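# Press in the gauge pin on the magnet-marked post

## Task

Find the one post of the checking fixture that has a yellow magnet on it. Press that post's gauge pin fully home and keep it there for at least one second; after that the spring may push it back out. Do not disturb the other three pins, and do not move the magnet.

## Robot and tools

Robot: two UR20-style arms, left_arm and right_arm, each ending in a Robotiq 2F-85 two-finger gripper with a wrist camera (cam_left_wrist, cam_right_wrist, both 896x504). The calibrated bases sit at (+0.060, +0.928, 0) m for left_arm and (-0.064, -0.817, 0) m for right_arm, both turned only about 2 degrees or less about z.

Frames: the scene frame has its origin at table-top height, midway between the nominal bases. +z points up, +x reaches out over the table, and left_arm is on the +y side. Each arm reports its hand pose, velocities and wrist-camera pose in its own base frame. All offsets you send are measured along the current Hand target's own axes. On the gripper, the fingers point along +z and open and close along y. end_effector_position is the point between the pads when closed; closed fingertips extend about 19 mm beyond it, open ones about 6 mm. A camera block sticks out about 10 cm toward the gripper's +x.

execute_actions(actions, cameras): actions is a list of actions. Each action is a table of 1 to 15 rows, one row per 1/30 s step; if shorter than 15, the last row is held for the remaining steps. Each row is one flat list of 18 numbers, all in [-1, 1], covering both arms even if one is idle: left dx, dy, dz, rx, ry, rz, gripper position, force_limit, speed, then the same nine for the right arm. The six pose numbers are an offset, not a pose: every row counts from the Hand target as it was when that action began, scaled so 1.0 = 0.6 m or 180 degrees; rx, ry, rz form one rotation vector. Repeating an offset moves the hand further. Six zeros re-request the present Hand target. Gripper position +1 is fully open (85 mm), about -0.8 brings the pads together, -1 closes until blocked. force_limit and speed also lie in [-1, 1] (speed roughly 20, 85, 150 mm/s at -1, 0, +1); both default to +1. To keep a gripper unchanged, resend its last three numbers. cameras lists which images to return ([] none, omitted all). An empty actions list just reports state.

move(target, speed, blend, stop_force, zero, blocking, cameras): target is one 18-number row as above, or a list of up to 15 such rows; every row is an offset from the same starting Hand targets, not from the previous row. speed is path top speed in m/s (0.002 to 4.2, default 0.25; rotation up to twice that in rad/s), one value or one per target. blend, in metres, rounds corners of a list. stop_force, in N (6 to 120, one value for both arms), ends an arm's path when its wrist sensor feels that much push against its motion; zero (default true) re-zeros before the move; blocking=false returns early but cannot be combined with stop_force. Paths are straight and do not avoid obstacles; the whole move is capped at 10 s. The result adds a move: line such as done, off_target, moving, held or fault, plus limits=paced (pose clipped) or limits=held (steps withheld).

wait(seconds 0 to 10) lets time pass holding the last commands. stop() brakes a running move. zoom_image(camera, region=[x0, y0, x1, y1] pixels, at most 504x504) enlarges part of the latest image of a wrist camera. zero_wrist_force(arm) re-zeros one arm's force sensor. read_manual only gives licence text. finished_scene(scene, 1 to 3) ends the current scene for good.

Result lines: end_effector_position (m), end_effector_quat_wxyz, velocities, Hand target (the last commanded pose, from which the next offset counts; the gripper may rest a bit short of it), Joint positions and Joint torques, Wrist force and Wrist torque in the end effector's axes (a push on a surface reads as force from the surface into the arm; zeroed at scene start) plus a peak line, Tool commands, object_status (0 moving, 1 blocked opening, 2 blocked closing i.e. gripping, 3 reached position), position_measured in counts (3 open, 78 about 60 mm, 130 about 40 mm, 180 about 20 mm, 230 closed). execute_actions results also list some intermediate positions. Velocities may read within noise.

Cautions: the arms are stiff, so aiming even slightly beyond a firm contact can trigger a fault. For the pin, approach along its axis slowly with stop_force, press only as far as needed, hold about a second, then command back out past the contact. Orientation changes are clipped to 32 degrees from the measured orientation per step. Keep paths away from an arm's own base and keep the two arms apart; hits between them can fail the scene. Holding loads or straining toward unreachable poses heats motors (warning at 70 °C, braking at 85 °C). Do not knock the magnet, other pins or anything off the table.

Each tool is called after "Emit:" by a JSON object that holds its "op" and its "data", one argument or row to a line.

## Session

Emit:
{"op": "execute_actions", "data": {
  "actions": []
}}

Scene clock: 0.00 s.
left_arm: end_effector_position=(+0.3071, -0.4220, +0.1602) position_measured=3 object_status=3 end_effector_quat_wxyz=(+0.066, +0.956, -0.074, +0.275) | right_arm: end_effector_position=(+0.4900, -0.3027, +0.2369) position_measured=3 object_status=3 end_effector_quat_wxyz=(+0.548, -0.467, -0.511, -0.471)
Joint positions: left_arm=[-1.763 -1.739 2.857 -2.766 -1.003 1.555] | right_arm=[2.511 -2.074 -2.06 -2.212 2.389 -0.015]
Joint velocities: within noise
Joint torques (N m): no reading
Motor temperatures (°C): left_arm=[24 35 26 38 34 33] | right_arm=[28 35 35 36 33 38]
Wrist force (N): no reading
Wrist torque (N m): no reading
Wrist force, peak (N): no reading
Hand target: left_arm +0.3071, -0.4220, +0.1602; +0.066, +0.956, -0.074, +0.275 | right_arm +0.4900, -0.3027, +0.2369; +0.548, -0.467, -0.511, -0.471
Tool commands: left_gripper/position=+1.0 left_gripper/force_limit=+1.0 left_gripper/speed=+1.0 right_gripper/position=+1.0 right_gripper/force_limit=+1.0 right_gripper/speed=+1.0
camera_calibration:
cam_left_wrist: T_world_to_cam=[[-0.285835, -0.958093, 0.0188626, -0.30276], [-0.929607, 0.27245, -0.248197, 0.463413], [0.232657, -0.0884782, -0.968526, 0.172428], [0, 0, 0, 1]] pos_world=[0.304136, -0.401073, 0.28773]
cam_right_wrist: T_world_to_cam=[[0.978979, 0.0562001, -0.196068, -0.399553], [-0.174505, -0.266853, -0.947807, 0.238768], [-0.105588, 0.962097, -0.251436, 0.530477], [0, 0, 0, 1]] pos_world=[0.488832, -0.424199, 0.281347]

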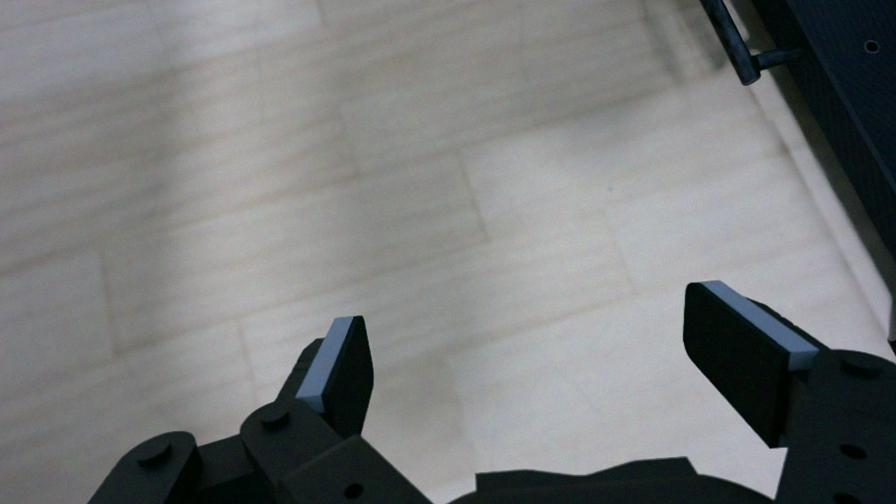

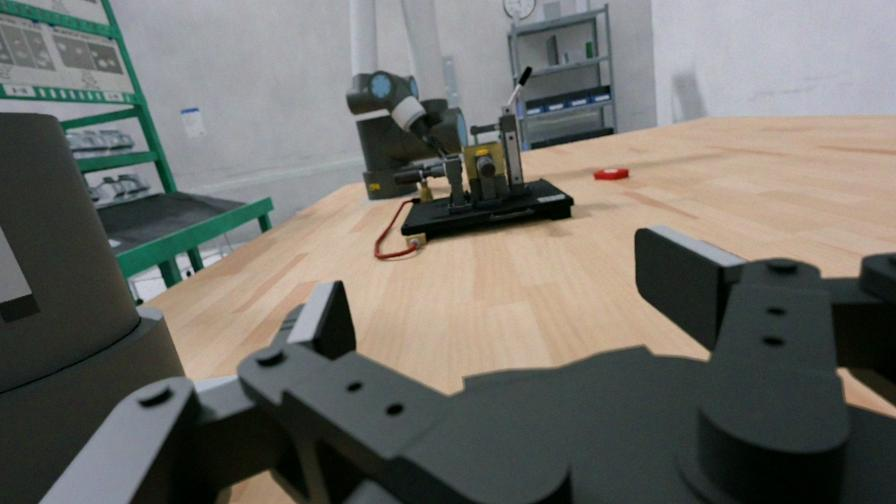

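Emit:
{"op": "zoom_image", "data": {
  "camera": "cam_right_wrist",
  "region": [360, 60, 600, 260]
}}

Scaled by 2.100 from the camera's 896x504 image, which has a finer 1280x720 frame.

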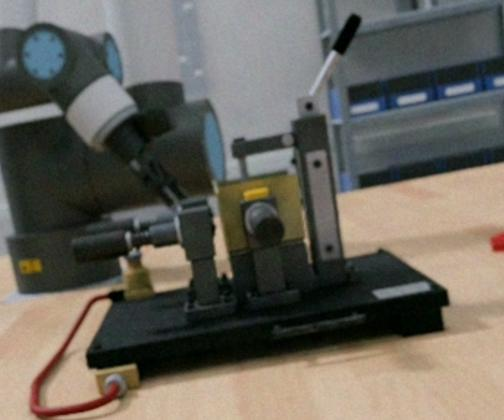

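Emit:
{"op": "move", "data": {
  "target": [0,0,0,0,0,0,1,1,1,0.113,0.013,0.995,-0.109,-0.177,0.017,-1,1,0],
  "cameras": ["cam_right_wrist"],
  "speed": 0.3
}}

Emit:
{"op": "zoom_image", "data": {
  "camera": "cam_right_wrist",
  "region": [300, 0, 700, 300]
}}

Scene clock: 6.37 s.
left_arm: end_effector_position=(+0.3071, -0.4220, +0.1602) position_measured=3 object_status=3 end_effector_quat_wxyz=(+0.066, +0.956, -0.074, +0.275) | right_arm: end_effector_position=(+0.4283, +0.2877, +0.3299) position_measured=232 object_status=3 end_effector_quat_wxyz=(-0.313, +0.676, +0.542, +0.390)
Joint positions: left_arm=[-1.763 -1.739 2.857 -2.766 -1.003 1.555] | right_arm=[3.733 -1.676 -2.878 0.739 2.21 2.698]
Joint velocities: within noise
Joint torques (N m): left_arm=[4.52 -7.44 -58.5 -8.22 4.29 -0.88] | right_arm=[25.29 19.38 13.49 14.59 -1.05 5.01]
Motor temperatures (°C): left_arm=[24 35 26 38 34 33] | right_arm=[28 35 35 36 33 38]
Wrist force (N): left_arm=[0.2 -0.1 0.0] | right_arm=[0.1 1.1 1.3]
Wrist torque (N m): left_arm=[-0.01 -0.02 0.00] | right_arm=[0.48 0.18 -0.08]
Wrist force, peak (N): left_arm=[0.4 0.1 -0.4] | right_arm=[2.6 1.8 4.6]
Hand target: left_arm +0.3071, -0.4220, +0.1602; +0.066, +0.956, -0.074, +0.275 | right_arm +0.4283, +0.2877, +0.3298; -0.313, +0.676, +0.542, +0.390
Off the commanded pose: left_arm 0.000 m, 0 deg | right_arm 0.000 m, 0 deg.
move: done
camera_calibration:
cam_right_wrist: T_world_to_cam=[[0.929495, -0.352997, -0.106926, -0.244573], [-0.328901, -0.662061, -0.673424, 0.563042], [0.166925, 0.661112, -0.731483, 0.107591], [0, 0, 0, 1]] pos_world=[0.394555, 0.215305, 0.431716]
Images, in order (width x height): cam_right_wrist 896x504.

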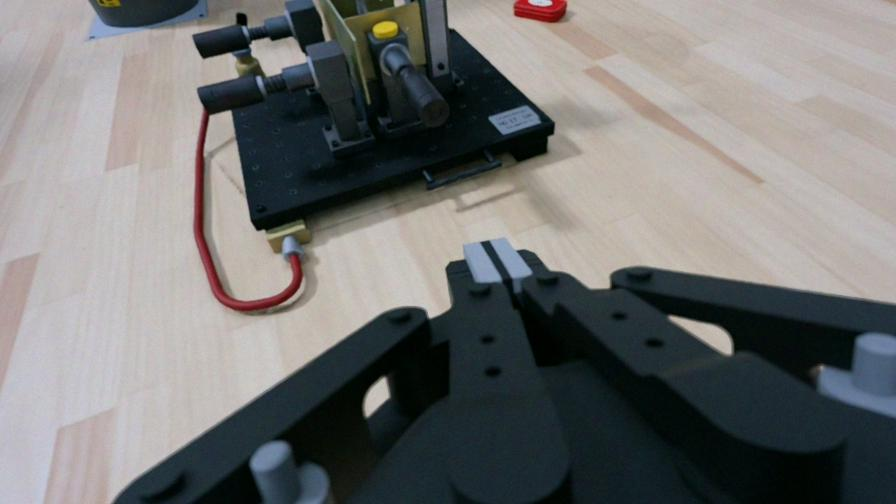

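Scaled by 1.260 from the camera's 896x504 image, which has a finer 1280x720 frame.

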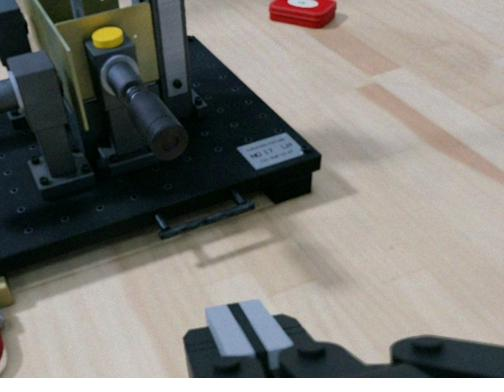

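Emit:
{"op": "move", "data": {
  "target": [0,0,0,0,0,0,1,1,1,0.033,0.032,0.582,0.0654,0,-0.0378,-1,1,0],
  "cameras": ["cam_right_wrist"]
}}

Emit:
{"op": "zoom_image", "data": {
  "camera": "cam_right_wrist",
  "region": [300, 0, 700, 300]
}}

Scene clock: 8.87 s.
left_arm: end_effector_position=(+0.3071, -0.4220, +0.1602) position_measured=3 object_status=3 end_effector_quat_wxyz=(+0.066, +0.956, -0.074, +0.275) | right_arm: end_effector_position=(+0.5147, +0.5882, +0.1723) position_measured=232 object_status=3 end_effector_quat_wxyz=(-0.357, +0.607, +0.618, +0.350)
Joint positions: left_arm=[-1.763 -1.739 2.857 -2.766 -1.003 1.555] | right_arm=[4.002 -2.18 -2.569 0.949 2.185 2.722]
Joint velocities: within noise
Joint torques (N m): left_arm=[8.29 -12.96 -59.79 -7.44 4 -1.01] | right_arm=[22.18 112.9 17.78 6.56 6.75 -7.44]
Motor temperatures (°C): left_arm=[24 35 26 38 34 33] | right_arm=[28 35 35 36 33 38]
Wrist force (N): left_arm=[-0.2 -0.3 0.2] | right_arm=[-0.5 0.4 1.5]
Wrist torque (N m): left_arm=[-0.06 0.04 0.00] | right_arm=[0.32 0.18 -0.03]
Wrist force, peak (N): left_arm=[0.0 -0.2 -0.4] | right_arm=[-0.2 2.2 4.4]
Hand target: left_arm +0.3071, -0.4220, +0.1602; +0.066, +0.956, -0.074, +0.275 | right_arm +0.5147, +0.5884, +0.1722; -0.357, +0.607, +0.618, +0.350
Off the commanded pose: left_arm 0.000 m, 0 deg | right_arm 0.000 m, 0 deg.
move: done
camera_calibration:
cam_right_wrist: T_world_to_cam=[[0.986406, -0.124796, -0.106905, -0.399196], [-0.164174, -0.720637, -0.673594, 0.634007], [0.00702197, 0.681988, -0.731329, -0.150783], [0, 0, 0, 1]] pos_world=[0.498916, 0.509903, 0.274115]
Images, in order (width x height): cam_right_wrist 896x504.

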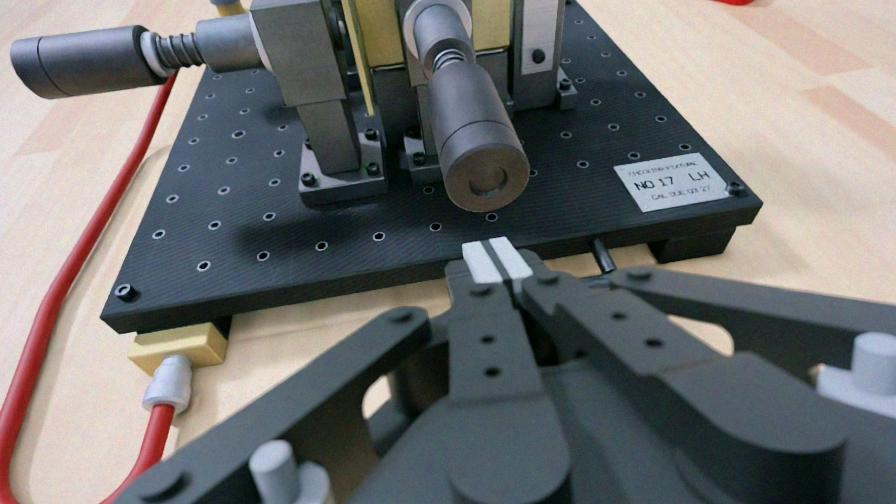

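Scaled by 1.260 from the camera's 896x504 image, which has a finer 1280x720 frame.

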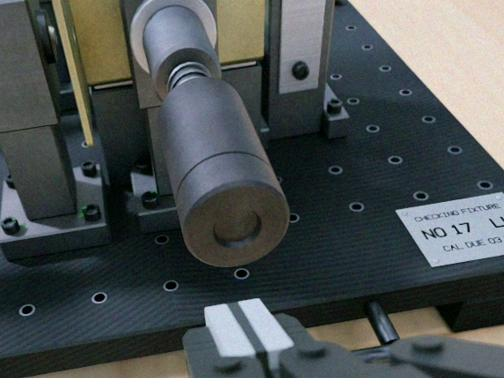

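Emit:
{"op": "move", "data": {
  "target": [
    [0,0,0,0,0,0,1,1,1,0.0167,0.0072,0.0288,0,0,0,-1,1,0],
    [0,0,0,0,0,0,1,1,1,0.0417,0.0073,0.072,0,0,0,-1,1,0],
    [0,0,0,0,0,0,1,1,1,0.0617,0.0077,0.1067,0,0,0,-1,1,0]
  ],
  "cameras": ["cam_right_wrist"],
  "speed": [0.08,0.025,0.008],
  "blend": [0.003,0.003,0],
  "stop_force": 60
}}

Emit:
{"op": "wait", "data": {
  "seconds": 0.8,
  "cameras": []
}}

Scene clock: 12.97 s.
left_arm: end_effector_position=(+0.3071, -0.4220, +0.1602) position_measured=3 object_status=3 end_effector_quat_wxyz=(+0.066, +0.956, -0.074, +0.275) | right_arm: end_effector_position=(+0.5181, +0.6491, +0.1722) position_measured=232 object_status=3 end_effector_quat_wxyz=(-0.357, +0.607, +0.618, +0.350)
Joint positions: left_arm=[-1.763 -1.739 2.857 -2.766 -1.003 1.555] | right_arm=[4.064 -2.184 -2.513 0.922 2.137 2.766]
Joint velocities: within noise
Joint torques (N m): left_arm=[9.65 -6.09 -66.75 -7.66 4.85 -0.77] | right_arm=[10.48 125.67 44.45 8.99 6.86 -7.37]
Motor temperatures (°C): left_arm=[24 35 26 38 34 33] | right_arm=[28 35 35 36 33 38]
Wrist force (N): left_arm=[0.1 0.0 0.1] | right_arm=[-19.9 -7.3 -65.2]
Wrist torque (N m): left_arm=[0.00 -0.01 0.00] | right_arm=[0.47 0.30 -0.14]
Wrist force, peak (N): left_arm=[0.5 0.1 -0.3] | right_arm=[-28.3 -8.1 -92.5]
Hand target: left_arm +0.3071, -0.4220, +0.1602; +0.066, +0.956, -0.074, +0.275 | right_arm +0.5181, +0.6491, +0.1722; -0.357, +0.607, +0.618, +0.350 (not the last commanded pose)
Off the commanded pose: left_arm 0.000 m, 0 deg | right_arm 0.013 m, 0 deg.
move: contact (right_arm); path passed 2 of 3 targets
camera_calibration:
cam_right_wrist: T_world_to_cam=[[0.986407, -0.124737, -0.106965, -0.394978], [-0.164173, -0.720699, -0.673529, 0.678401], [0.00692389, 0.681934, -0.731381, -0.192318], [0, 0, 0, 1]] pos_world=[0.502316, 0.570803, 0.274015]
Images, in order (width x height): cam_right_wrist 896x504.

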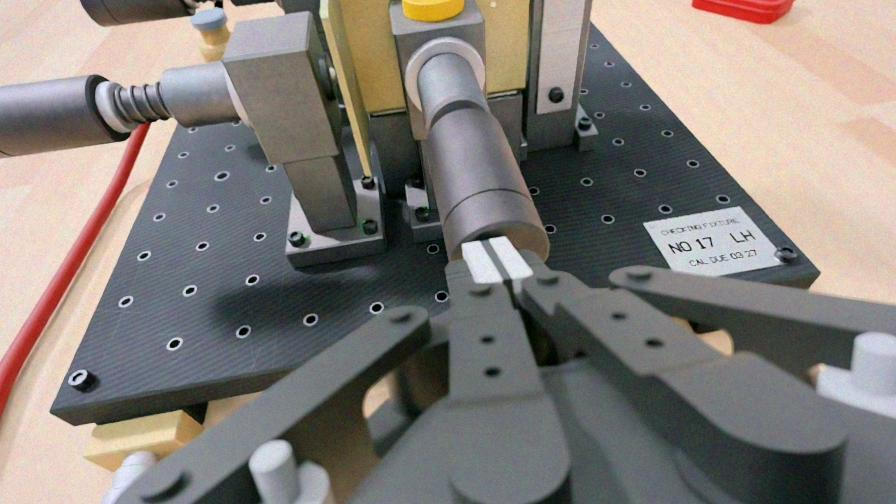

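Scene clock: 13.77 s.
left_arm: end_effector_position=(+0.3071, -0.4220, +0.1602) position_measured=3 object_status=3 end_effector_quat_wxyz=(+0.066, +0.956, -0.074, +0.275) | right_arm: end_effector_position=(+0.5181, +0.6491, +0.1722) position_measured=232 object_status=3 end_effector_quat_wxyz=(-0.357, +0.607, +0.618, +0.350)
Joint positions: left_arm=[-1.763 -1.739 2.857 -2.766 -1.003 1.555] | right_arm=[4.064 -2.184 -2.513 0.922 2.137 2.766]
Joint velocities: within noise
Joint torques (N m): left_arm=[8.35 -6.18 -64.47 -6.68 3.55 -0.76] | right_arm=[7.56 125.82 41.35 9.83 6.42 -7.06]
Motor temperatures (°C): left_arm=[24 35 26 38 34 33] | right_arm=[28 35 35 36 33 38]
Wrist force (N): left_arm=[-0.2 0.1 0.1] | right_arm=[-18.5 -7.0 -62.2]
Wrist torque (N m): left_arm=[0.02 0.04 0.00] | right_arm=[0.50 0.25 -0.14]
Wrist force, peak (N): left_arm=[-0.5 -0.1 -0.2] | right_arm=[-19.3 -7.0 -64.9]
Hand target: left_arm +0.3071, -0.4220, +0.1602; +0.066, +0.956, -0.074, +0.275 | right_arm +0.5181, +0.6491, +0.1722; -0.357, +0.607, +0.618, +0.350 (not the last commanded pose)
Tool commands: left_gripper/position=+1.0 left_gripper/force_limit=+1.0 left_gripper/speed=+1.0 right_gripper/position=-1.0 right_gripper/force_limit=+1.0 right_gripper/speed=+0.0
Off the commanded pose: left_arm 0.000 m, 0 deg | right_arm 0.013 m, 0 deg.
wait: 0.80 s; at rest by 0.17 s
No camera images: "cameras" was empty.

Emit:
{"op": "move", "data": {
  "target": [0,0,0,0,0,0,1,1,1,-0.05,0,-0.0866,0,0,0,-1,1,0],
  "cameras": [],
  "speed": 0.08
}}

Emit:
{"op": "finished_scene", "data": {
  "scene": 3
}}

Scene clock: 15.10 s.
left_arm: end_effector_position=(+0.3071, -0.4220, +0.1602) position_measured=3 object_status=3 end_effector_quat_wxyz=(+0.066, +0.956, -0.074, +0.275) | right_arm: end_effector_position=(+0.5192, +0.5893, +0.1723) position_measured=232 object_status=3 end_effector_quat_wxyz=(-0.357, +0.607, +0.618, +0.350)
Joint positions: left_arm=[-1.763 -1.739 2.857 -2.766 -1.003 1.555] | right_arm=[3.998 -2.18 -2.563 0.94 2.189 2.719]
Joint velocities: within noise
Joint torques (N m): left_arm=[9.44 -2.84 -64.55 -7.67 4.73 -0.94] | right_arm=[-22.14 150.01 -6.2 14.58 7.48 -8.48]
Motor temperatures (°C): left_arm=[24 35 26 38 34 33] | right_arm=[28 35 35 36 33 38]
Wrist force (N): left_arm=[-0.1 -0.2 -0.2] | right_arm=[-0.5 0.2 1.5]
Wrist torque (N m): left_arm=[-0.02 0.01 0.00] | right_arm=[0.28 0.18 -0.04]
Wrist force, peak (N): left_arm=[0.0 0.3 -0.3] | right_arm=[-18.2 -7.2 -62.5]
Hand target: left_arm +0.3071, -0.4220, +0.1602; +0.066, +0.956, -0.074, +0.275 | right_arm +0.5192, +0.5891, +0.1723; -0.357, +0.607, +0.618, +0.350
Off the commanded pose: left_arm 0.000 m, 0 deg | right_arm 0.000 m, 0 deg.
move: done
No camera images: "cameras" was empty.

The scene is finished: the task was done.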